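## Task

A 3D-printed bracket sits on the table with at least one support block still attached. Support blocks are ribbed pieces printed beneath the bracket's overhangs and share its plastic and colour. Remove all of them and put each one in the scrap tray, wholly within its walls. The bracket must finish resting on the table. The bracket has two thin legs, one beneath each end of its top bar; if either leg snaps off, the task fails. The reference image 'finished part' shows the bracket with no supports, so anything visible there is part of the bracket and must stay. The image 'sliced job' shows the part as printed, with supports coloured in greens. Some of those supports may already be gone, and a support may be hidden behind the bracket or another support. In both images the same end of the top bar is on the left.

## Robot and tools

ROBOT AND FRAME. Two arms, left_arm and right_arm, each ending in a parallel gripper. All positions use one scene frame: the origin sits at table-top height halfway between the nominal arm bases, +x points out over the table, +z points up, and left_arm is on the +y side (arm names do not match image sides). A gripper's fingers point along its own +z and close along its own y. The reported end_effector_position (metres) is the spot between the finger pads, roughly 5 mm short of the tips; end_effector_quat_wxyz is its orientation. Reported hand positions can be slightly off, more so at long reach.

CAMERAS. cam_left_wrist and cam_right_wrist, each 896x504, on the wrists. zoom_image gives a sharper crop of the latest full frame of one of them: camera plus region [x0, y0, x1, y1] in pixels, top-left origin, at most 504 by 504. show_instructions returns the reference images and moves nothing.

execute_actions. Argument actions is a list of actions; each action is a list of up to 15 rows, each row lasting one step of 1/30 s; if fewer rows are given the last one repeats to fill 15 steps. Each row always has 14 numbers in [-1, 1], one shared list for both arms: left_arm dx, dy, dz, rx, ry, rz, opening, then right_arm in that same order. The six pose numbers are offsets, along scene-frame axes, from that arm's Hand target as it was when the action began (not from the previous row); rotation is about the Hand target position, and rx, ry, rz form a single rotation vector. Scale: 1.0 = 0.6 m or 180 degrees. Because each action restarts from the current Hand target, sending the same offset twice moves twice. Opening is absolute, not an offset: +1 fully open (0.070 m), -1 closed; a full close takes about 1.0 s or more. An empty actions list just returns state and images. Optional cameras picks which images come back ([] for none, omitted for all).

move. target is either one 14-number row as above, or up to 15 such rows that differ only in pose; every row is an offset from the same starting Hand targets, not chained. Paths are straight, all end together, take at least 0.5 s and are cut off at 10 s. speed: path top speed in m/s, 0.002 to 0.5 (default 0.25), rotation capped at twice that in rad/s; one value or one per target. blend (m) rounds corners of a multi-target list. opening_speed (0.2 or more, scale units per second) ramps the fingers instead of sending the opening at once. blocking=false returns early; then call wait or stop before issuing other motion. Moves do not avoid obstacles or the other arm, and faster moves overshoot and hit harder. The result adds a move: line: done (within 3 mm and 2 degrees of target), off_target, moving, held, or fault; limits=paced means the command was clipped, limits=held means a safety check withheld steps. Neither done nor off_target tells you about contact.

wait takes seconds, 0 to 10, while arms hold their last command. stop brakes a running move.

CONTROL DETAILS. Each step the commanded pose is clipped to within 70 mm and 16 degrees of the measured gripper pose, so Hand target in the result may fall short of what you asked; plan the next offsets from it. A gripper blocked by an object keeps pushing toward its Hand target; to relieve it, command the target back beyond the gripper, or send six zeros for that arm to re-issue its Hand target. Always resend the opening you want: 0 is a real half-open command. Tool commands shows current gripper commands. A "pose unreachable" line means the clearance check refused an arm's command because it would come too close to the other arm; this check does not cover fingers and does not guarantee no contact.

GRIPPING. grip_measured uses the same -1 to +1 scale (Joint positions' last number per arm gives metres), accurate to about 1 mm. To hold something, command about 0.05 below the reading at first contact for full force (about 20 N per pad); less difference grips more gently. Pieces under about 2 mm thick get less force. Fast closing can squeeze harder than intended.

LIMITS AND HAZARDS. Contact torque reaching a joint's load limit (waist, shoulder, elbow 20.2 N m; forearm roll, wrist pitch, wrist roll 7.04 N m) stops that arm for 10 s. The three wrist motors deliver only about 4 N m, so a heavy load or hard contact can make them yield. Joint torque readings include arm weight, friction, offsets and noise, and are positive toward increasing joint angle. Joint ranges (rad): waist -2.618 to 2.618, shoulder 0.000 to 3.140, elbow -2.967 to 0.000 (straight at -2.831), forearm roll -1.745 to 1.745, wrist pitch -1.220 to 1.220, wrist roll -2.094 to 2.094. With the wrist near the waist axis, a tiny move can swing the whole arm. Holding loads, reaching far or pushing at unreachable poses heats motors: MOTOR HOT appears at 65 °C, and at 80 °C that arm goes limp for 30 to 60 s. Avoid dropping pieces, letting anything leave the table, hard pushes, arm-to-arm collisions, and prying near a thin leg; support the bracket and pull supports off gently. Loose objects may occasionally be nudged by outside disturbances.

FINISHING. finished_scene takes scene (the number of the scene being ended) and check (for each goal condition: what current images and readings show, what they cannot show, and how it could still fail). The first call only records the check so you can inspect and fix; the second call ends the scene for good.

Each tool is called after "Call:" by a JSON object that holds its "name" and its "arguments", one argument or row to a line.

Reference images:

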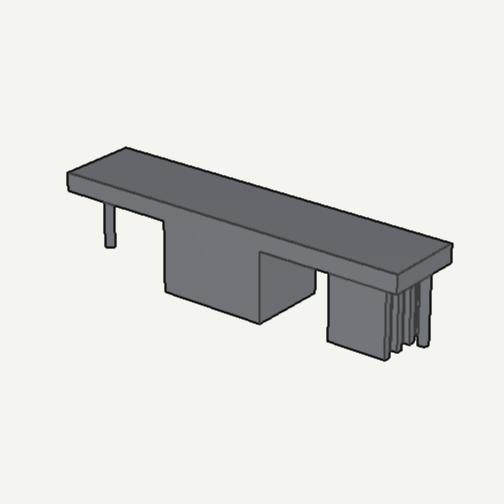

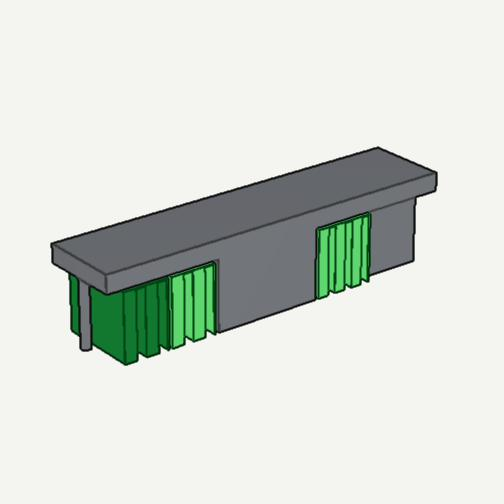

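## Session

Call:
{"name": "execute_actions", "arguments": {
  "actions": []
}}

Call:
{"name": "show_instructions", "arguments": {

}}

Scene clock: 0.00 s.
left_arm: end_effector_position=(+0.3291, +0.0767, +0.2257) grip_measured=+1.00 end_effector_quat_wxyz=(+0.202, +0.173, +0.964, -0.017) | right_arm: end_effector_position=(+0.4479, -0.6300, +0.2711) grip_measured=+1.00 end_effector_quat_wxyz=(+0.430, +0.625, +0.619, -0.202)
Joint positions: left_arm=[-0.449 1.555 -1.473 0.084 1.177 -0.117 0.07] | right_arm=[-0.414 1.926 -1.825 -0.836 0.939 1.443 0.07]
Joint torques (N m): no reading
Motor temperatures (°C): left_arm=[32 36 35 35 34 33] | right_arm=[32 34 32 34 35 32]
Hand target: left_arm +0.3291, +0.0767, +0.2257; +0.202, +0.173, +0.964, -0.017 | right_arm +0.4479, -0.6300, +0.2711; +0.430, +0.625, +0.619, -0.202
Tool commands: left_gripper/opening=+1.0 right_gripper/opening=+1.0

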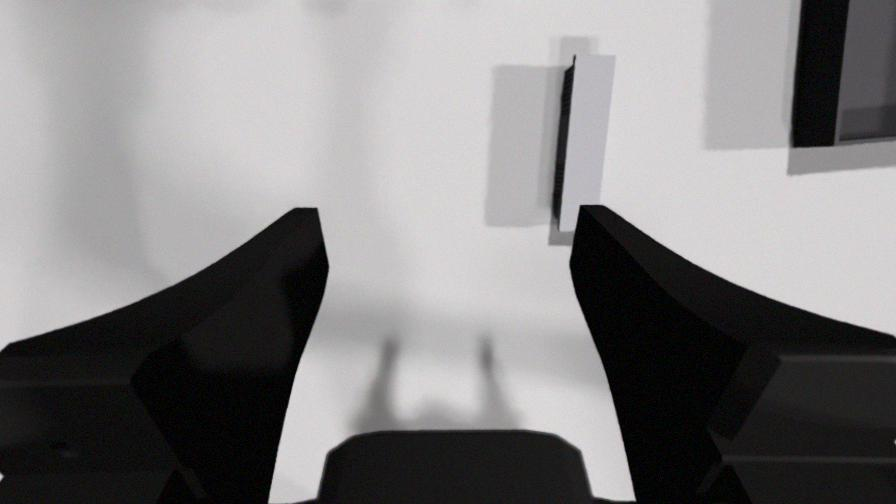

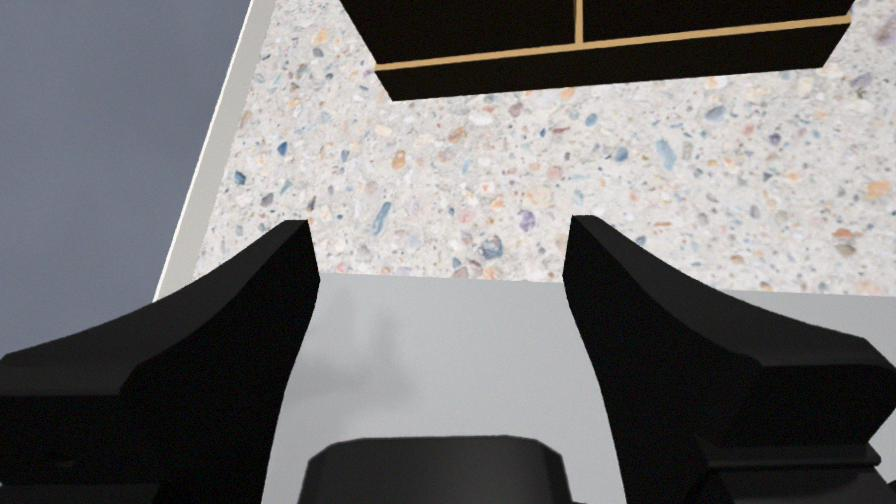

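Reference images for this scene: finished part, sliced job.

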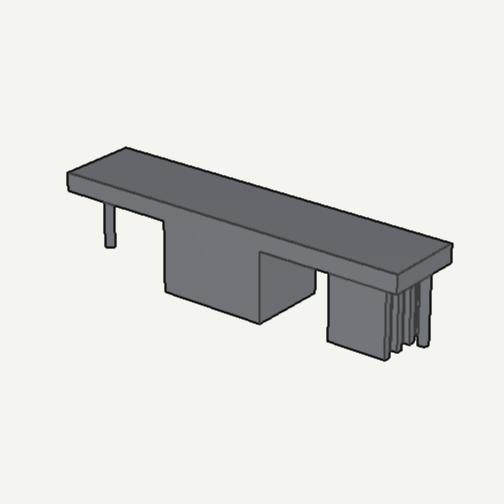

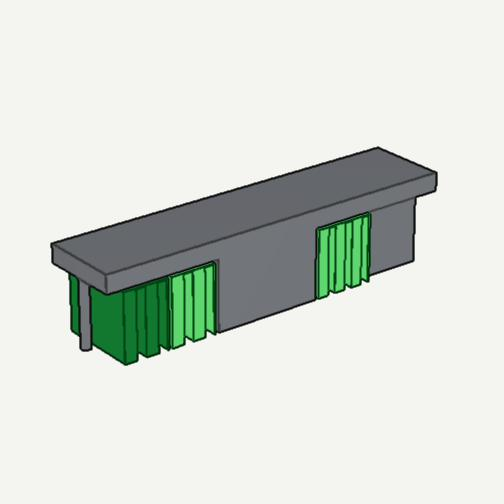

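Call:
{"name": "move", "arguments": {
  "target": [
    [0, 0, 0, 0, 0, 0, 1, -0.0798, 0.4167, -0.0352, -0.0212, 0.1126, 0.3755, 1],
    [0, 0, 0, 0, 0, 0, 1, -0.3965, 0.7833, -0.1185, -0.0781, 0.1219, 0.6945, 1]
  ],
  "speed": 0.25,
  "blend": [0.05, 0],
  "cameras": ["cam_right_wrist"]
}}

Scene clock: 76.50 s.
left_arm: end_effector_position=(+0.3291, +0.0767, +0.2257) grip_measured=+1.00 end_effector_quat_wxyz=(+0.202, +0.173, +0.964, -0.017) | right_arm: end_effector_position=(+0.2070, -0.1603, +0.2055) grip_measured=+1.00 end_effector_quat_wxyz=(+0.332, -0.341, +0.869, +0.135)
Joint positions: left_arm=[-0.449 1.555 -1.473 0.084 1.177 -0.117 0.07] | right_arm=[0.478 0.754 -0.683 0.256 0.893 -0.376 0.07]
Joint torques (N m): left_arm=[0.23 -5.64 -5.9 -0.01 -0.61 0.09] | right_arm=[-0.08 -1.1 -4.62 0.39 -0.6 -0.06]
Motor temperatures (°C): left_arm=[32 38 37 35 35 33] | right_arm=[32 40 34 35 36 32]
Hand target: left_arm +0.3291, +0.0767, +0.2257; +0.202, +0.173, +0.964, -0.017 | right_arm +0.2071, -0.1602, +0.2058; +0.332, -0.341, +0.869, +0.135
Off the commanded pose: left_arm 0.000 m, 0 deg | right_arm 0.006 m, 1 deg.
move: off_target (right_arm)
Images, in order (width x height): cam_right_wrist 896x504.

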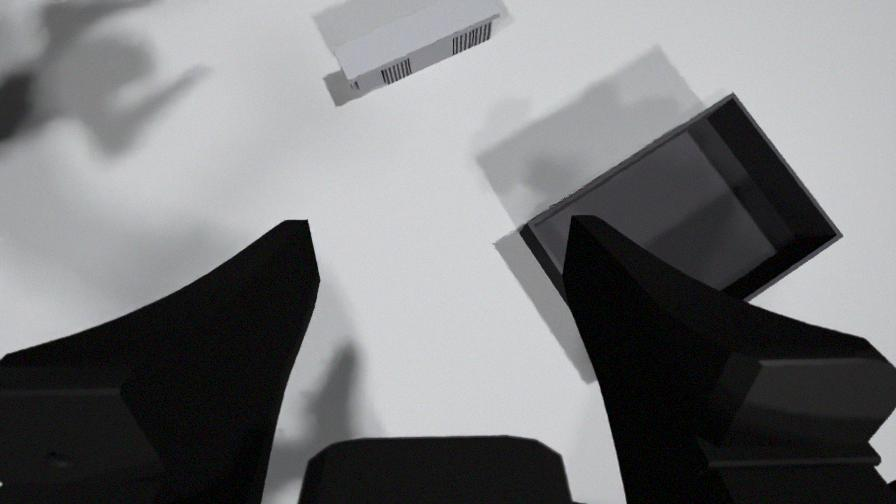

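Call:
{"name": "zoom_image", "arguments": {
  "camera": "cam_right_wrist",
  "region": [310, 0, 520, 120]
}}

Scaled by 2.400 from the camera's 896x504 image, which has a finer 1280x720 frame.

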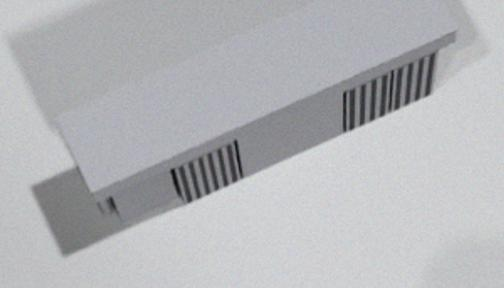

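Call:
{"name": "move", "arguments": {
  "target": [0, 0, 0, 0, 0, 0, 1, 0.0465, 0.0587, -0.143, 0.0128, -0.0122, 0.0119, -1],
  "speed": 0.15,
  "opening_speed": 1.0,
  "cameras": ["cam_right_wrist"]
}}

Call:
{"name": "zoom_image", "arguments": {
  "camera": "cam_right_wrist",
  "region": [280, 0, 640, 180]
}}

Scene clock: 332.77 s.
left_arm: end_effector_position=(+0.3291, +0.0767, +0.2257) grip_measured=+1.00 end_effector_quat_wxyz=(+0.202, +0.173, +0.964, -0.017) | right_arm: end_effector_position=(+0.2347, -0.1227, +0.1199) grip_measured=-0.98 end_effector_quat_wxyz=(+0.353, -0.355, +0.852, +0.155)
Joint positions: left_arm=[-0.449 1.555 -1.473 0.084 1.177 -0.117 0.07] | right_arm=[0.586 0.991 -0.388 0.56 0.324 -0.687 0.001]
Joint torques (N m): left_arm=[0.2 -5.59 -5.89 0.01 -0.6 0.08] | right_arm=[-0.81 -2.15 -3.34 0.36 -0.31 -0.08]
Motor temperatures (°C): left_arm=[32 38 37 35 35 33] | right_arm=[32 34 34 34 36 31]
Hand target: left_arm +0.3291, +0.0767, +0.2257; +0.202, +0.173, +0.964, -0.017 | right_arm +0.2346, -0.1227, +0.1199; +0.353, -0.355, +0.852, +0.155
Off the commanded pose: left_arm 0.000 m, 0 deg | right_arm 0.002 m, 0 deg.
move: done
Images, in order (width x height): cam_right_wrist 896x504.

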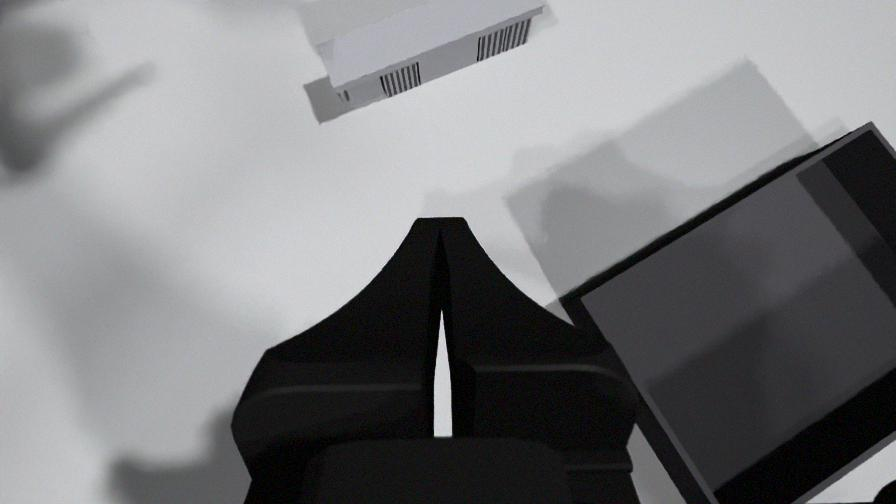

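Scaled by 1.400 from the camera's 896x504 image, which has a finer 1280x720 frame.

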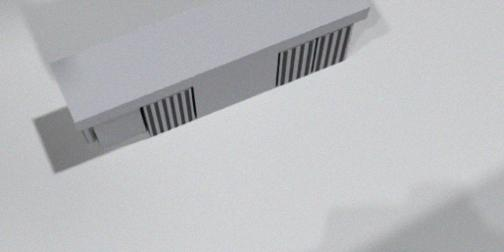

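Call:
{"name": "move", "arguments": {
  "target": [0, 0, 0, 0, 0, 0, 1, 0.0457, 0.0795, -0.0332, 0, 0, 0.0056, -1],
  "speed": 0.12,
  "cameras": ["cam_right_wrist"]
}}

Call:
{"name": "zoom_image", "arguments": {
  "camera": "cam_right_wrist",
  "region": [200, 0, 640, 220]
}}

Scene clock: 338.30 s.
left_arm: end_effector_position=(+0.3291, +0.0767, +0.2257) grip_measured=+1.00 end_effector_quat_wxyz=(+0.202, +0.173, +0.964, -0.017) | right_arm: end_effector_position=(+0.2618, -0.0733, +0.0996) grip_measured=-0.98 end_effector_quat_wxyz=(+0.351, -0.363, +0.849, +0.157)
Joint positions: left_arm=[-0.449 1.555 -1.473 0.084 1.177 -0.117 0.07] | right_arm=[0.741 1.279 -0.473 0.827 0.097 -0.879 0.001]
Joint torques (N m): left_arm=[0.18 -5.56 -5.87 0.01 -0.59 0.07] | right_arm=[-1.04 -4.61 -2.85 -0.1 -0.26 0.1]
Motor temperatures (°C): left_arm=[32 38 37 35 35 33] | right_arm=[32 34 34 34 36 31]
Hand target: left_arm +0.3291, +0.0767, +0.2257; +0.202, +0.173, +0.964, -0.017 | right_arm +0.2618, -0.0737, +0.0996; +0.352, -0.363, +0.848, +0.160
Off the commanded pose: left_arm 0.000 m, 0 deg | right_arm 0.002 m, 0 deg.
move: done
Images, in order (width x height): cam_right_wrist 896x504.

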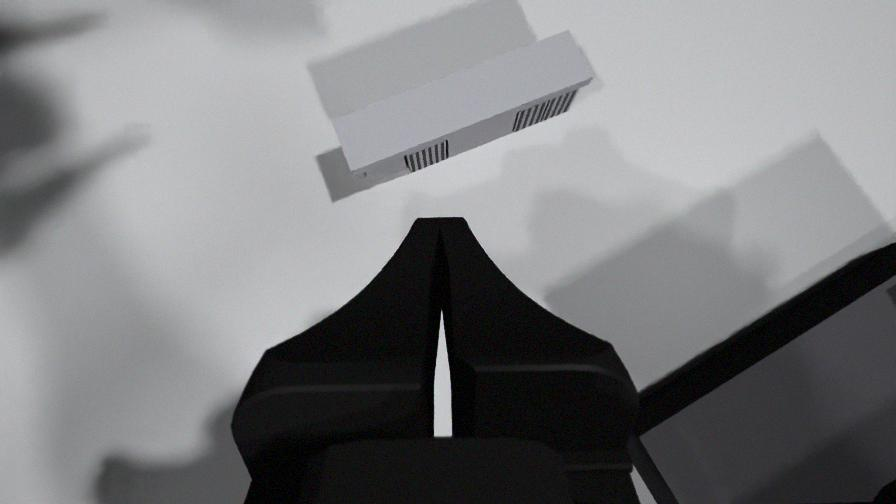

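Scaled by 1.145 from the camera's 896x504 image, which has a finer 1280x720 frame.

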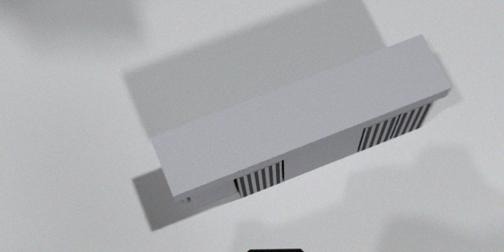

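Call:
{"name": "zoom_image", "arguments": {
  "camera": "cam_right_wrist",
  "region": [490, 20, 620, 150]
}}

Call:
{"name": "zoom_image", "arguments": {
  "camera": "cam_right_wrist",
  "region": [320, 100, 470, 210]
}}

Scaled by 3.877 from the camera's 896x504 image, which has a finer 1280x720 frame.

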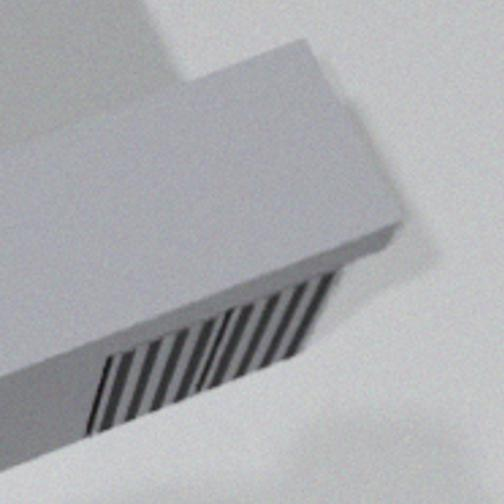

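Scaled by 3.360 from the camera's 896x504 image, which has a finer 1280x720 frame.

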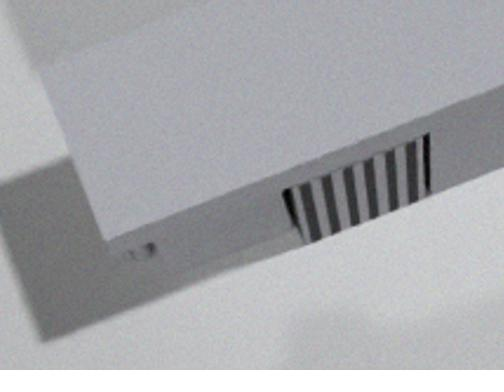

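Call:
{"name": "move", "arguments": {
  "target": [
    [-0.0485, -0.0112, -0.1928, -0.0597, -0.1056, -0.0467, -1, 0, 0, 0, 0, 0, 0, -1],
    [-0.0152, -0.0278, -0.2595, -0.0965, -0.1803, -0.0579, -1, 0, 0, 0, 0, 0, 0, -1]
  ],
  "speed": 0.12,
  "opening_speed": 1.0,
  "cameras": ["cam_left_wrist"]
}}

Scene clock: 756.63 s.
left_arm: end_effector_position=(+0.3194, +0.0524, +0.0688) grip_measured=-1.00 end_effector_quat_wxyz=(+0.483, +0.228, +0.835, -0.131) | right_arm: end_effector_position=(+0.2618, -0.0736, +0.0995) grip_measured=-0.98 end_effector_quat_wxyz=(+0.352, -0.363, +0.848, +0.160)
Joint positions: left_arm=[-0.419 1.654 -0.403 0.151 -0.644 -0.068 0] | right_arm=[0.733 1.278 -0.468 0.965 0.1 -1.022 0.001]
Joint torques (N m): left_arm=[0.86 -5 -3.86 -0.25 -1.01 0.09] | right_arm=[-0.79 -3.54 -2.95 0.23 -0.16 -0.08]
Motor temperatures (°C): left_arm=[32 38 37 34 35 33] | right_arm=[32 35 33 34 35 31]
Hand target: left_arm +0.3195, +0.0527, +0.0690; +0.483, +0.227, +0.835, -0.131 | right_arm +0.2618, -0.0737, +0.0996; +0.352, -0.363, +0.848, +0.160
Off the commanded pose: left_arm 0.008 m, 0 deg | right_arm 0.000 m, 0 deg.
move: off_target (left_arm)
Images, in order (width x height): cam_left_wrist 896x504.

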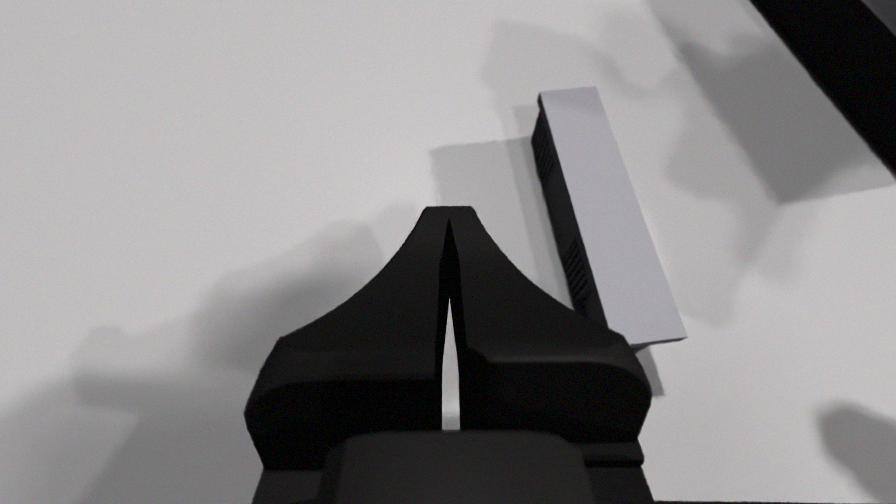

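Call:
{"name": "move", "arguments": {
  "target": [0.0073, -0.0313, -0.0567, 0, 0, -0.2083, -1, 0, 0, 0, 0, 0, 0, -1],
  "speed": 0.12,
  "cameras": ["cam_left_wrist", "cam_right_wrist"]
}}

Scene clock: 778.23 s.
left_arm: end_effector_position=(+0.3247, +0.0346, +0.0352) grip_measured=-1.00 end_effector_quat_wxyz=(+0.420, +0.483, +0.716, -0.277) | right_arm: end_effector_position=(+0.2618, -0.0736, +0.0995) grip_measured=-0.98 end_effector_quat_wxyz=(+0.352, -0.363, +0.848, +0.160)
Joint positions: left_arm=[-0.039 1.973 -0.708 1.379 -0.93 -0.438 0] | right_arm=[0.733 1.278 -0.468 0.965 0.1 -1.022 0.001]
Joint torques (N m): left_arm=[0.73 -6.39 -2.74 -0.63 -0.94 0.17] | right_arm=[-0.79 -2.66 -2.94 0.23 -0.17 -0.08]
Motor temperatures (°C): left_arm=[32 38 36 34 36 33] | right_arm=[32 34 32 34 35 31]
Hand target: left_arm +0.3246, +0.0348, +0.0351; +0.420, +0.483, +0.717, -0.277 | right_arm +0.2618, -0.0737, +0.0996; +0.352, -0.363, +0.848, +0.160
Off the commanded pose: left_arm 0.001 m, 1 deg | right_arm 0.000 m, 0 deg.
move: done

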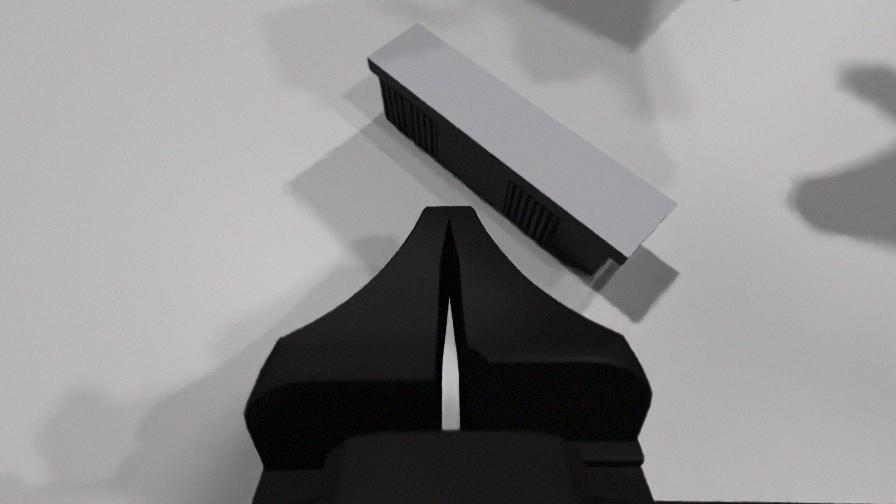

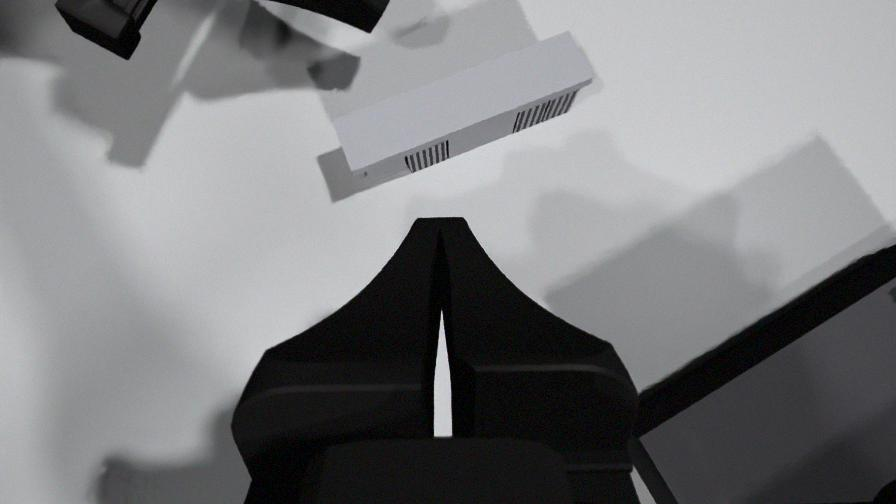

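Call:
{"name": "move", "arguments": {
  "target": [0, 0, -0.0352, 0, 0, 0, -1, 0, 0, 0, 0, 0, 0, -1],
  "speed": 0.05,
  "cameras": []
}}

Call:
{"name": "move", "arguments": {
  "target": [0, 0, -0.0025, 0, 0, 0, -1, 0, 0, 0, 0, 0, 0, -1],
  "speed": 0.01,
  "cameras": []
}}

Call:
{"name": "move", "arguments": {
  "target": [0, 0, -0.0025, 0, 0, 0, -1, 0, 0, 0, 0, 0, 0, -1],
  "speed": 0.01,
  "cameras": ["cam_left_wrist"]
}}

Scene clock: 795.23 s.
left_arm: end_effector_position=(+0.3241, +0.0344, +0.0137) grip_measured=-1.00 end_effector_quat_wxyz=(+0.419, +0.483, +0.717, -0.278) | right_arm: end_effector_position=(+0.2618, -0.0736, +0.0995) grip_measured=-0.98 end_effector_quat_wxyz=(+0.352, -0.363, +0.848, +0.160)
Joint positions: left_arm=[-0.04 2.052 -0.702 1.319 -0.949 -0.338 0] | right_arm=[0.733 1.278 -0.468 0.965 0.1 -1.022 0.001]
Joint torques (N m): left_arm=[-0.55 -7.39 -2.63 -0.29 -1.09 0.03] | right_arm=[-0.78 -2.7 -2.97 0.23 -0.17 -0.08]
Motor temperatures (°C): left_arm=[32 39 36 34 35 33] | right_arm=[32 34 32 34 35 31]
Hand target: left_arm +0.3241, +0.0342, +0.0141; +0.420, +0.483, +0.716, -0.278 | right_arm +0.2618, -0.0737, +0.0996; +0.352, -0.363, +0.848, +0.160
Off the commanded pose: left_arm 0.001 m, 0 deg | right_arm 0.000 m, 0 deg.
move: done
No camera images: "cameras" was empty.

Scene clock: 795.93 s.
left_arm: end_effector_position=(+0.3241, +0.0344, +0.0126) grip_measured=-1.00 end_effector_quat_wxyz=(+0.420, +0.483, +0.716, -0.278) | right_arm: end_effector_position=(+0.2618, -0.0736, +0.0995) grip_measured=-0.98 end_effector_quat_wxyz=(+0.352, -0.363, +0.848, +0.160)
Joint positions: left_arm=[-0.04 2.056 -0.702 1.316 -0.95 -0.332 0] | right_arm=[0.733 1.278 -0.468 0.965 0.1 -1.022 0.001]
Joint torques (N m): left_arm=[-0.46 -5.65 -3.14 -0.54 -1.07 0.15] | right_arm=[-0.78 -2.67 -2.99 0.22 -0.18 -0.07]
Motor temperatures (°C): left_arm=[32 39 36 34 35 33] | right_arm=[32 34 32 34 35 31]
Hand target: left_arm +0.3241, +0.0342, +0.0126; +0.420, +0.483, +0.716, -0.278 | right_arm +0.2618, -0.0737, +0.0996; +0.352, -0.363, +0.848, +0.160
Off the commanded pose: left_arm 0.000 m, 0 deg | right_arm 0.000 m, 0 deg.
move: done
No camera images: "cameras" was empty.

Scene clock: 796.63 s.
left_arm: end_effector_position=(+0.3240, +0.0343, +0.0111) grip_measured=-1.00 end_effector_quat_wxyz=(+0.420, +0.483, +0.716, -0.278) | right_arm: end_effector_position=(+0.2618, -0.0736, +0.0995) grip_measured=-0.98 end_effector_quat_wxyz=(+0.352, -0.363, +0.848, +0.160)
Joint positions: left_arm=[-0.04 2.062 -0.702 1.312 -0.952 -0.325 0] | right_arm=[0.733 1.278 -0.468 0.965 0.1 -1.022 0.001]
Joint torques (N m): left_arm=[-0.48 -5.86 -3.52 -0.51 -1.08 0.14] | right_arm=[-0.78 -2.66 -2.97 0.23 -0.18 -0.08]
Motor temperatures (°C): left_arm=[32 39 36 34 36 33] | right_arm=[32 34 32 34 35 31]
Hand target: left_arm +0.3241, +0.0342, +0.0111; +0.420, +0.483, +0.716, -0.278 | right_arm +0.2618, -0.0737, +0.0996; +0.352, -0.363, +0.848, +0.160
Off the commanded pose: left_arm 0.000 m, 0 deg | right_arm 0.000 m, 0 deg.
move: done
Images, in order (width x height): cam_left_wrist 896x504.

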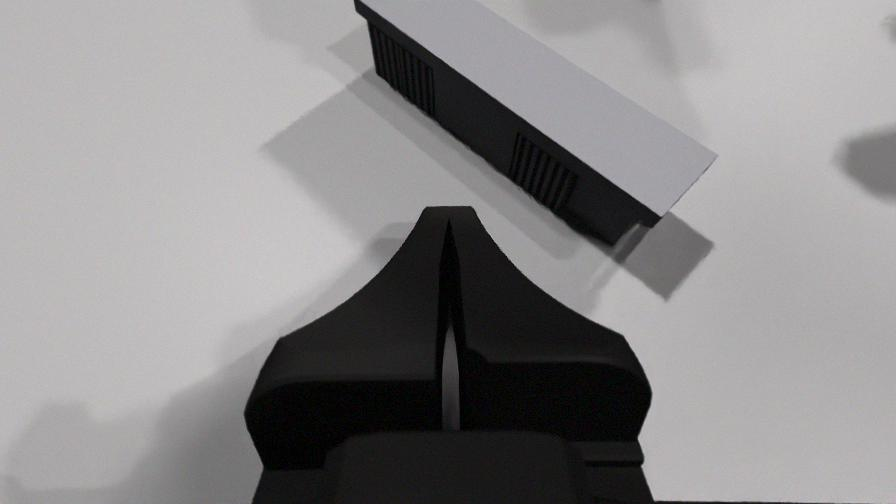

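Call:
{"name": "execute_actions", "arguments": {
  "actions": []
}}

Scene clock: 836.53 s.
left_arm: end_effector_position=(+0.3240, +0.0343, +0.0111) grip_measured=-1.00 end_effector_quat_wxyz=(+0.420, +0.483, +0.716, -0.278) | right_arm: end_effector_position=(+0.2618, -0.0736, +0.0995) grip_measured=-0.98 end_effector_quat_wxyz=(+0.352, -0.363, +0.848, +0.160)
Joint positions: left_arm=[-0.04 2.062 -0.702 1.312 -0.952 -0.325 0] | right_arm=[0.733 1.278 -0.468 0.965 0.1 -1.022 0.001]
Joint torques (N m): left_arm=[-0.58 -8.03 -3.55 -0.26 -1 0.03] | right_arm=[-0.76 -2.68 -3.01 0.23 -0.18 -0.08]
Motor temperatures (°C): left_arm=[32 40 35 34 36 33] | right_arm=[32 34 32 34 35 31]
Hand target: left_arm +0.3241, +0.0342, +0.0111; +0.420, +0.483, +0.716, -0.278 | right_arm +0.2618, -0.0737, +0.0996; +0.352, -0.363, +0.848, +0.160
Tool commands: left_gripper/opening=-1.0 right_gripper/opening=-1.0
Off the commanded pose: left_arm 0.000 m, 0 deg | right_arm 0.000 m, 0 deg.

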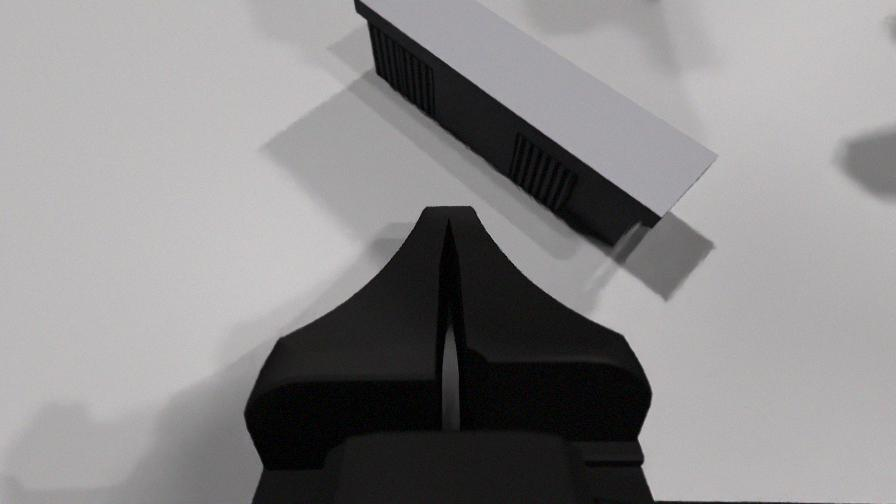

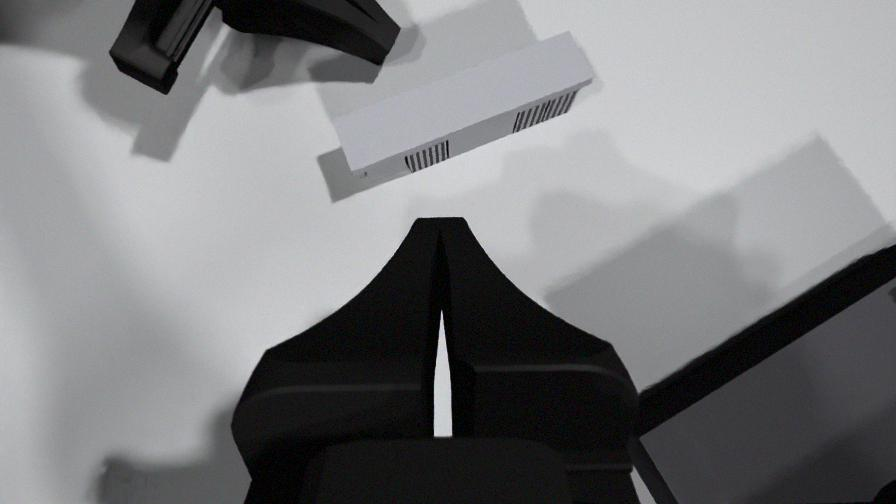

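Call:
{"name": "move", "arguments": {
  "target": [0,0,-0.0025,0,0,0,-1, 0,0,0,0,0,0,-1],
  "speed": 0.02,
  "cameras": []
}}

Call:
{"name": "move", "arguments": {
  "target": [0,0,-0.00167,0,0,0,-1, 0,0,0,0,0,0,-1],
  "speed": 0.02,
  "cameras": []
}}

Call:
{"name": "move", "arguments": {
  "target": [0,0,-0.00167,0,0,0,-1, 0,0,0,0,0,0,-1],
  "speed": 0.02,
  "cameras": ["cam_left_wrist"]
}}

Scene clock: 956.33 s.
left_arm: end_effector_position=(+0.3240, +0.0343, +0.0098) grip_measured=-1.00 end_effector_quat_wxyz=(+0.420, +0.483, +0.716, -0.278) | right_arm: end_effector_position=(+0.2618, -0.0736, +0.0995) grip_measured=-0.98 end_effector_quat_wxyz=(+0.352, -0.363, +0.848, +0.160)
Joint positions: left_arm=[-0.04 2.067 -0.702 1.308 -0.953 -0.318 0] | right_arm=[0.733 1.278 -0.468 0.965 0.1 -1.022 0.001]
Joint torques (N m): left_arm=[-0.51 -5.67 -3.15 -0.53 -1.11 0.15] | right_arm=[-0.75 -2.66 -3 0.23 -0.19 -0.08]
Motor temperatures (°C): left_arm=[32 41 35 34 36 33] | right_arm=[32 34 32 34 35 31]
Hand target: left_arm +0.3240, +0.0341, +0.0096; +0.420, +0.483, +0.716, -0.278 | right_arm +0.2618, -0.0737, +0.0996; +0.352, -0.363, +0.848, +0.160
Off the commanded pose: left_arm 0.000 m, 0 deg | right_arm 0.000 m, 0 deg.
move: done
No camera images: "cameras" was empty.

Scene clock: 957.03 s.
left_arm: end_effector_position=(+0.3239, +0.0343, +0.0085) grip_measured=-1.00 end_effector_quat_wxyz=(+0.419, +0.483, +0.716, -0.278) | right_arm: end_effector_position=(+0.2618, -0.0736, +0.0995) grip_measured=-0.98 end_effector_quat_wxyz=(+0.352, -0.363, +0.848, +0.160)
Joint positions: left_arm=[-0.04 2.072 -0.702 1.305 -0.954 -0.313 0] | right_arm=[0.733 1.278 -0.468 0.965 0.1 -1.022 0.001]
Joint torques (N m): left_arm=[-0.43 -5.81 -2.8 -0.51 -1.08 0.16] | right_arm=[-0.76 -2.67 -3.03 0.23 -0.19 -0.08]
Motor temperatures (°C): left_arm=[32 41 35 34 36 33] | right_arm=[32 34 32 34 35 31]
Hand target: left_arm +0.3240, +0.0341, +0.0086; +0.420, +0.483, +0.716, -0.278 | right_arm +0.2618, -0.0737, +0.0996; +0.352, -0.363, +0.848, +0.160
Off the commanded pose: left_arm 0.000 m, 0 deg | right_arm 0.000 m, 0 deg.
move: done
No camera images: "cameras" was empty.

Scene clock: 957.73 s.
left_arm: end_effector_position=(+0.3239, +0.0343, +0.0075) grip_measured=-1.00 end_effector_quat_wxyz=(+0.419, +0.483, +0.717, -0.278) | right_arm: end_effector_position=(+0.2618, -0.0736, +0.0995) grip_measured=-0.98 end_effector_quat_wxyz=(+0.352, -0.363, +0.848, +0.160)
Joint positions: left_arm=[-0.04 2.076 -0.702 1.302 -0.955 -0.31 0] | right_arm=[0.733 1.278 -0.468 0.965 0.1 -1.022 0.001]
Joint torques (N m): left_arm=[-0.5 -5.81 -2.57 -0.51 -1.09 0.16] | right_arm=[-0.75 -2.7 -3 0.23 -0.19 -0.08]
Motor temperatures (°C): left_arm=[32 40 35 34 36 33] | right_arm=[32 34 32 34 35 31]
Hand target: left_arm +0.3240, +0.0341, +0.0076; +0.420, +0.483, +0.716, -0.278 | right_arm +0.2618, -0.0737, +0.0996; +0.352, -0.363, +0.848, +0.160
Off the commanded pose: left_arm 0.000 m, 0 deg | right_arm 0.000 m, 0 deg.
move: done
Images, in order (width x height): cam_left_wrist 896x504.

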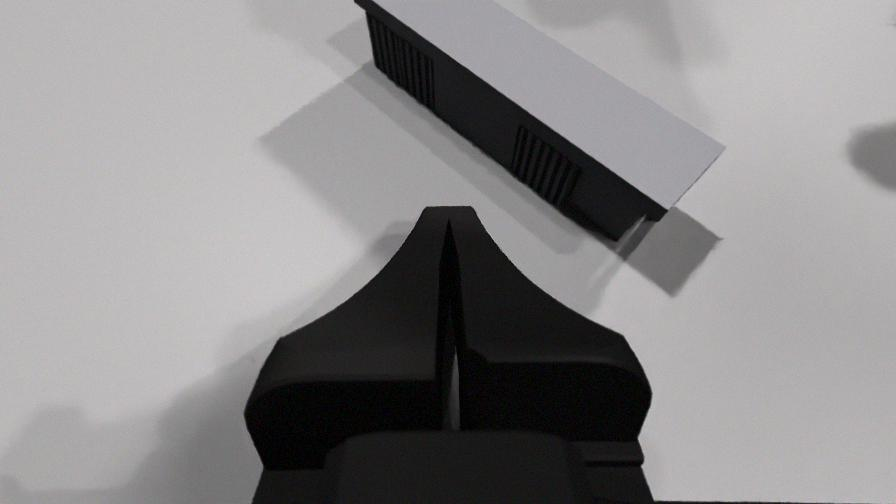

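Call:
{"name": "move", "arguments": {
  "target": [0,0,-0.00167,0,0,0,-1, 0,0,0,0,0,0,-1],
  "speed": 0.02,
  "cameras": []
}}

Call:
{"name": "move", "arguments": {
  "target": [0,0,-0.00167,0,0,0,-1, 0,0,0,0,0,0,-1],
  "speed": 0.02,
  "cameras": []
}}

Call:
{"name": "move", "arguments": {
  "target": [0,0,-0.00167,0,0,0,-1, 0,0,0,0,0,0,-1],
  "speed": 0.02,
  "cameras": ["cam_left_wrist"]
}}

Scene clock: 963.97 s.
left_arm: end_effector_position=(+0.3241, +0.0342, +0.0070) grip_measured=-1.00 end_effector_quat_wxyz=(+0.420, +0.483, +0.716, -0.278) | right_arm: end_effector_position=(+0.2618, -0.0736, +0.0995) grip_measured=-0.98 end_effector_quat_wxyz=(+0.352, -0.363, +0.848, +0.160)
Joint positions: left_arm=[-0.04 2.078 -0.702 1.3 -0.957 -0.305 0] | right_arm=[0.733 1.278 -0.468 0.965 0.1 -1.022 0.001]
Joint torques (N m): left_arm=[-0.61 -4.35 -2.51 -0.43 -0.51 0.16] | right_arm=[-0.73 -2.66 -3.05 0.22 -0.2 -0.08]
Motor temperatures (°C): left_arm=[32 40 35 34 36 33] | right_arm=[32 34 32 34 35 31]
Hand target: left_arm +0.3240, +0.0340, +0.0066; +0.420, +0.483, +0.716, -0.278 | right_arm +0.2618, -0.0737, +0.0996; +0.352, -0.363, +0.848, +0.160
Off the commanded pose: left_arm 0.000 m, 0 deg | right_arm 0.000 m, 0 deg.
move: done
No camera images: "cameras" was empty.

Scene clock: 964.67 s.
left_arm: end_effector_position=(+0.3240, +0.0340, +0.0067) grip_measured=-1.00 end_effector_quat_wxyz=(+0.421, +0.483, +0.716, -0.279) | right_arm: end_effector_position=(+0.2618, -0.0736, +0.0995) grip_measured=-0.98 end_effector_quat_wxyz=(+0.352, -0.363, +0.848, +0.160)
Joint positions: left_arm=[-0.04 2.081 -0.702 1.298 -0.96 -0.301 0] | right_arm=[0.733 1.278 -0.468 0.965 0.1 -1.022 0.001]
Joint torques (N m): left_arm=[-0.95 -0.04 -2.9 -0.49 1.42 0.18] | right_arm=[-0.75 -2.7 -3.05 0.22 -0.2 -0.08]
Motor temperatures (°C): left_arm=[32 40 35 34 36 33] | right_arm=[32 34 32 34 35 31]
Hand target: left_arm +0.3239, +0.0340, +0.0056; +0.420, +0.483, +0.716, -0.278 | right_arm +0.2618, -0.0737, +0.0996; +0.352, -0.363, +0.848, +0.160
Off the commanded pose: left_arm 0.001 m, 0 deg | right_arm 0.000 m, 0 deg.
move: done
No camera images: "cameras" was empty.

Scene clock: 965.37 s.
left_arm: end_effector_position=(+0.3238, +0.0337, +0.0060) grip_measured=-1.00 end_effector_quat_wxyz=(+0.421, +0.483, +0.715, -0.280) | right_arm: end_effector_position=(+0.2618, -0.0736, +0.0995) grip_measured=-0.98 end_effector_quat_wxyz=(+0.352, -0.363, +0.848, +0.160)
Joint positions: left_arm=[-0.04 2.085 -0.702 1.296 -0.963 -0.297 0] | right_arm=[0.733 1.278 -0.468 0.965 0.1 -1.022 0.001]
Joint torques (N m): left_arm=[-2.78 5.57 -2.78 -1.05 3.99 0.23] | right_arm=[-0.75 -2.68 -3.03 0.22 -0.2 -0.08]
Motor temperatures (°C): left_arm=[32 40 35 34 36 33] | right_arm=[32 34 32 34 35 31]
Hand target: left_arm +0.3239, +0.0340, +0.0046; +0.420, +0.483, +0.716, -0.278 | right_arm +0.2618, -0.0737, +0.0996; +0.352, -0.363, +0.848, +0.160
Off the commanded pose: left_arm 0.001 m, 0 deg | right_arm 0.000 m, 0 deg.
move: done
Images, in order (width x height): cam_left_wrist 896x504.

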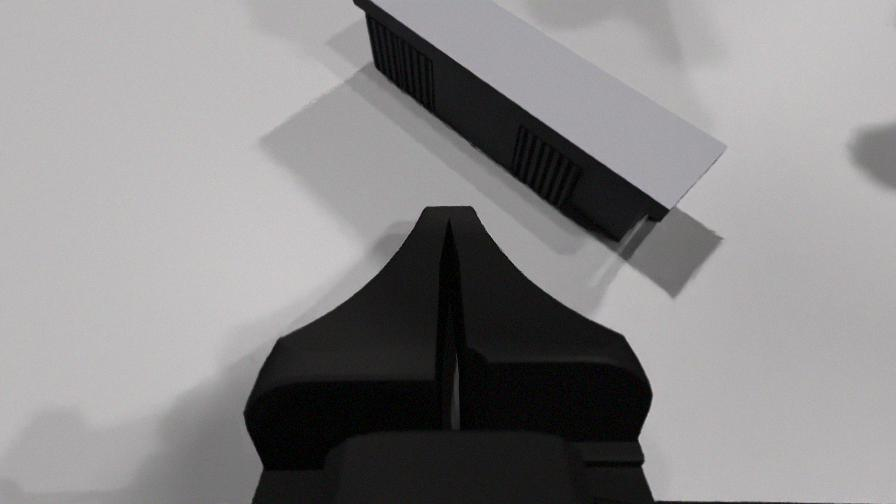

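Call:
{"name": "move", "arguments": {
  "target": [0,0,0.01433,-0.02575,-0.01041,0,-1, 0.0303,0.0262,-0.0827,0.05195,-0.05017,0,-1],
  "speed": 0.08
}}

Scene clock: 1215.50 s.
left_arm: end_effector_position=(+0.3217, +0.0279, +0.0075) grip_measured=-1.00 end_effector_quat_wxyz=(+0.453, +0.441, +0.679, -0.372) | right_arm: end_effector_position=(+0.2622, -0.0730, +0.0987) grip_measured=-0.98 end_effector_quat_wxyz=(+0.354, -0.363, +0.847, +0.161)
Joint positions: left_arm=[0.022 2.241 -0.751 1.334 -1.209 -0.283 0] | right_arm=[0.734 1.283 -0.463 1.093 0.092 -1.15 0.001]
Joint torques (N m): left_arm=[0.27 -6.98 -2.2 -0.31 -1.13 0.11] | right_arm=[-0.7 -3.04 -2.95 -0.09 -0.12 0.19]
Motor temperatures (°C): left_arm=[32 39 34 34 39 33] | right_arm=[32 34 32 34 35 31]
Hand target: left_arm +0.3219, +0.0278, +0.0077; +0.454, +0.441, +0.679, -0.372 | right_arm +0.2622, -0.0732, +0.0985; +0.354, -0.363, +0.847, +0.161
Tool commands: left_gripper/opening=-1.0 right_gripper/opening=-1.0
Off the commanded pose: right_arm 0.054 m, 13 deg.
OVER-TEMPERATURE FAULT: MOTORS OFF. Before this call, joint 5 (wrist pitch) of the left arm reached 80 °C; the stop lasted 45 seconds. The left arm was limp: it may have fallen or been pushed, and its gripper may have let go. The left arm ran none of this call's commands: an arm, its gripper or tool too, takes no command until a result says that it accepts commands again. In this call the stop used none of the actions that the scene allows. The left arm's motors are on again: the left arm and its gripper hold where the fault left them. Its gripper does not squeeze until you command it. The left arm accepts commands again.
move: fault (left_arm), off_target (right_arm; braked at the fault stop of left_arm)

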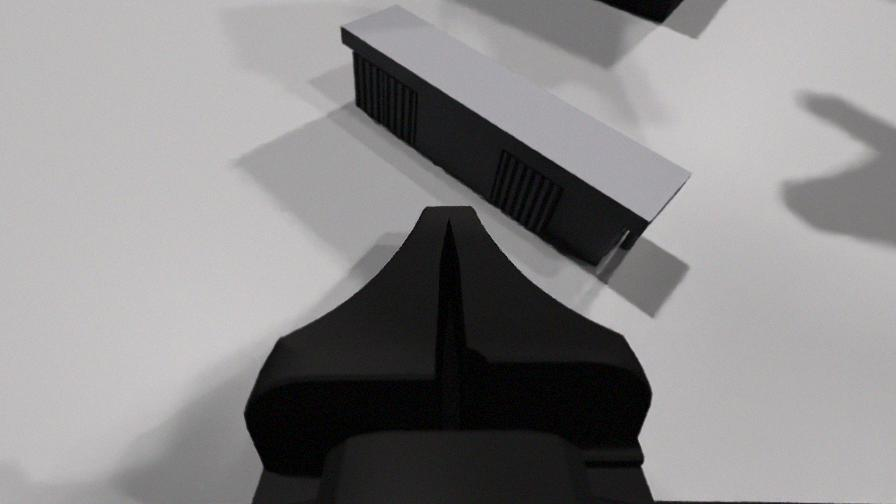

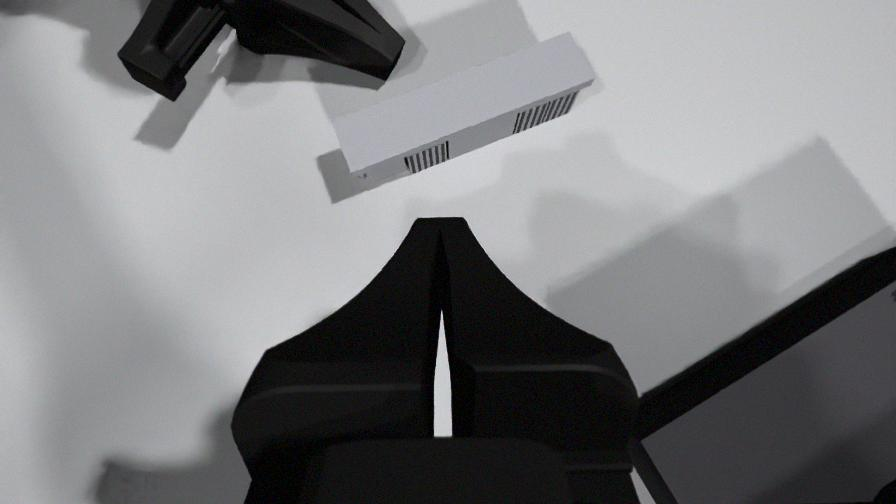

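Call:
{"name": "move", "arguments": {
  "target": [0.0033,0.0102,0.0205,0.0470,-0.0178,0.0111,-1, 0.0297,0.0253,-0.0808,0.0510,-0.0493,0,-1],
  "speed": 0.06
}}

Scene clock: 1235.40 s.
left_arm: end_effector_position=(+0.3243, +0.0348, +0.0198) grip_measured=-1.00 end_effector_quat_wxyz=(+0.445, +0.472, +0.700, -0.300) | right_arm: end_effector_position=(+0.2809, -0.0579, +0.0504) grip_measured=-0.98 end_effector_quat_wxyz=(+0.298, -0.396, +0.848, +0.190)
Joint positions: left_arm=[-0.008 2.084 -0.697 1.306 -1.043 -0.288 0] | right_arm=[0.611 1.557 -0.533 1.735 0.271 -1.927 0.001]
Joint torques (N m): left_arm=[-0.24 -6.43 -2.4 -0.45 -1.15 0.05] | right_arm=[-0.69 -4.27 -2.28 0.19 0.35 -0.06]
Motor temperatures (°C): left_arm=[32 39 34 34 38 33] | right_arm=[32 34 32 34 35 31]
Hand target: left_arm +0.3242, +0.0346, +0.0198; +0.445, +0.472, +0.700, -0.300 | right_arm +0.2804, -0.0582, +0.0494; +0.424, -0.353, +0.810, +0.199
Off the commanded pose: left_arm 0.001 m, 0 deg | right_arm 0.001 m, 19 deg; orientation clipped.
joint sent to its limit (right arm) — joint 4 (forearm roll), upper limit. The joint targets are off in orientation, not in position.
move: off_target (right_arm); limits=paced

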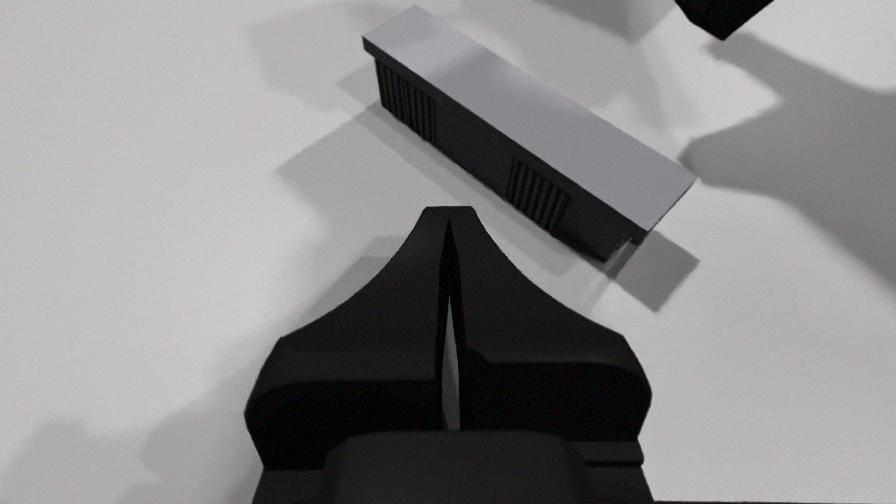

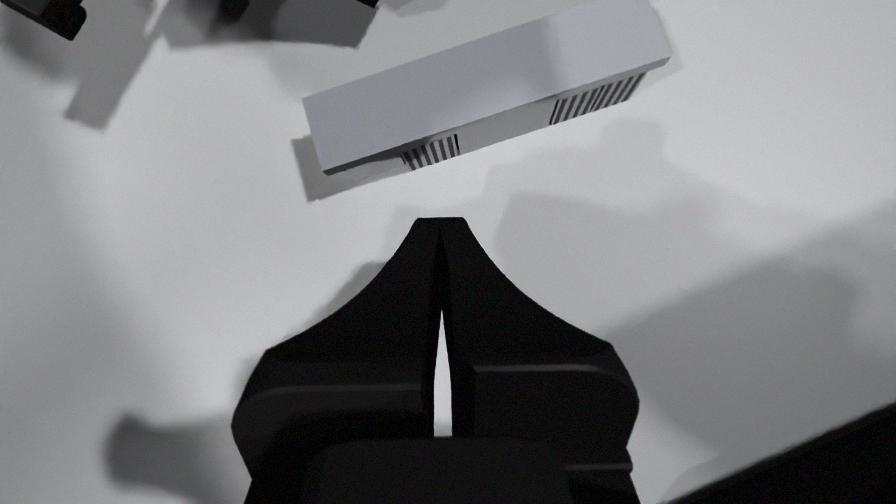

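Call:
{"name": "move", "arguments": {
  "target": [0,0,0,0,0,0,-1, -0.0007,0.0003,0.0177,-0.0638,0.0614,-0.0696,-1],
  "speed": 0.1
}}

Scene clock: 1267.10 s.
left_arm: end_effector_position=(+0.3243, +0.0348, +0.0198) grip_measured=-1.00 end_effector_quat_wxyz=(+0.445, +0.472, +0.700, -0.300) | right_arm: end_effector_position=(+0.2798, -0.0565, +0.0609) grip_measured=-0.98 end_effector_quat_wxyz=(+0.328, -0.282, +0.895, +0.105)
Joint positions: left_arm=[-0.008 2.084 -0.697 1.306 -1.043 -0.288 0] | right_arm=[0.903 1.51 -0.555 1.675 -0.175 -1.464 0.001]
Joint torques (N m): left_arm=[1.16 -5.68 -3.41 -0.25 -1.14 0.17] | right_arm=[-0.14 -4.47 -3.2 -0.3 0.1 0.12]
Motor temperatures (°C): left_arm=[32 39 35 34 38 33] | right_arm=[32 34 32 34 35 31]
Hand target: left_arm +0.3242, +0.0346, +0.0198; +0.444, +0.472, +0.700, -0.300 | right_arm +0.2798, -0.0567, +0.0605; +0.327, -0.282, +0.896, +0.104
Off the commanded pose: left_arm 0.000 m, 0 deg | right_arm 0.002 m, 0 deg.
move: done

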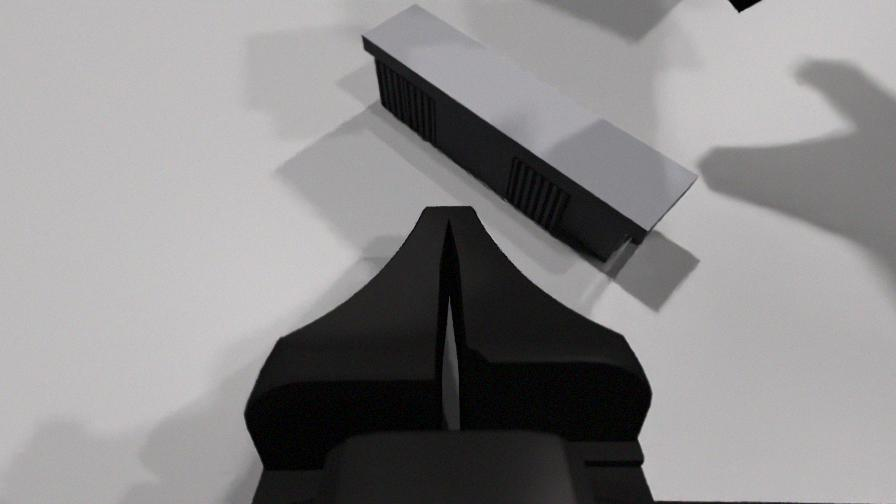

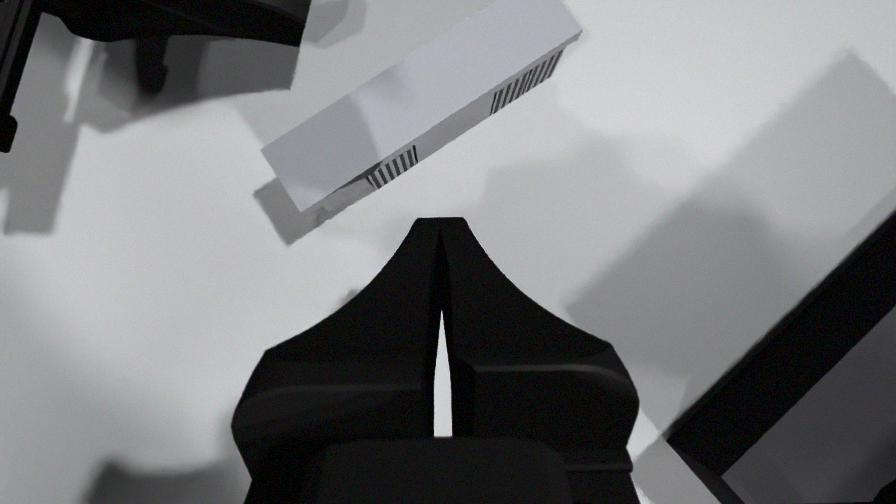

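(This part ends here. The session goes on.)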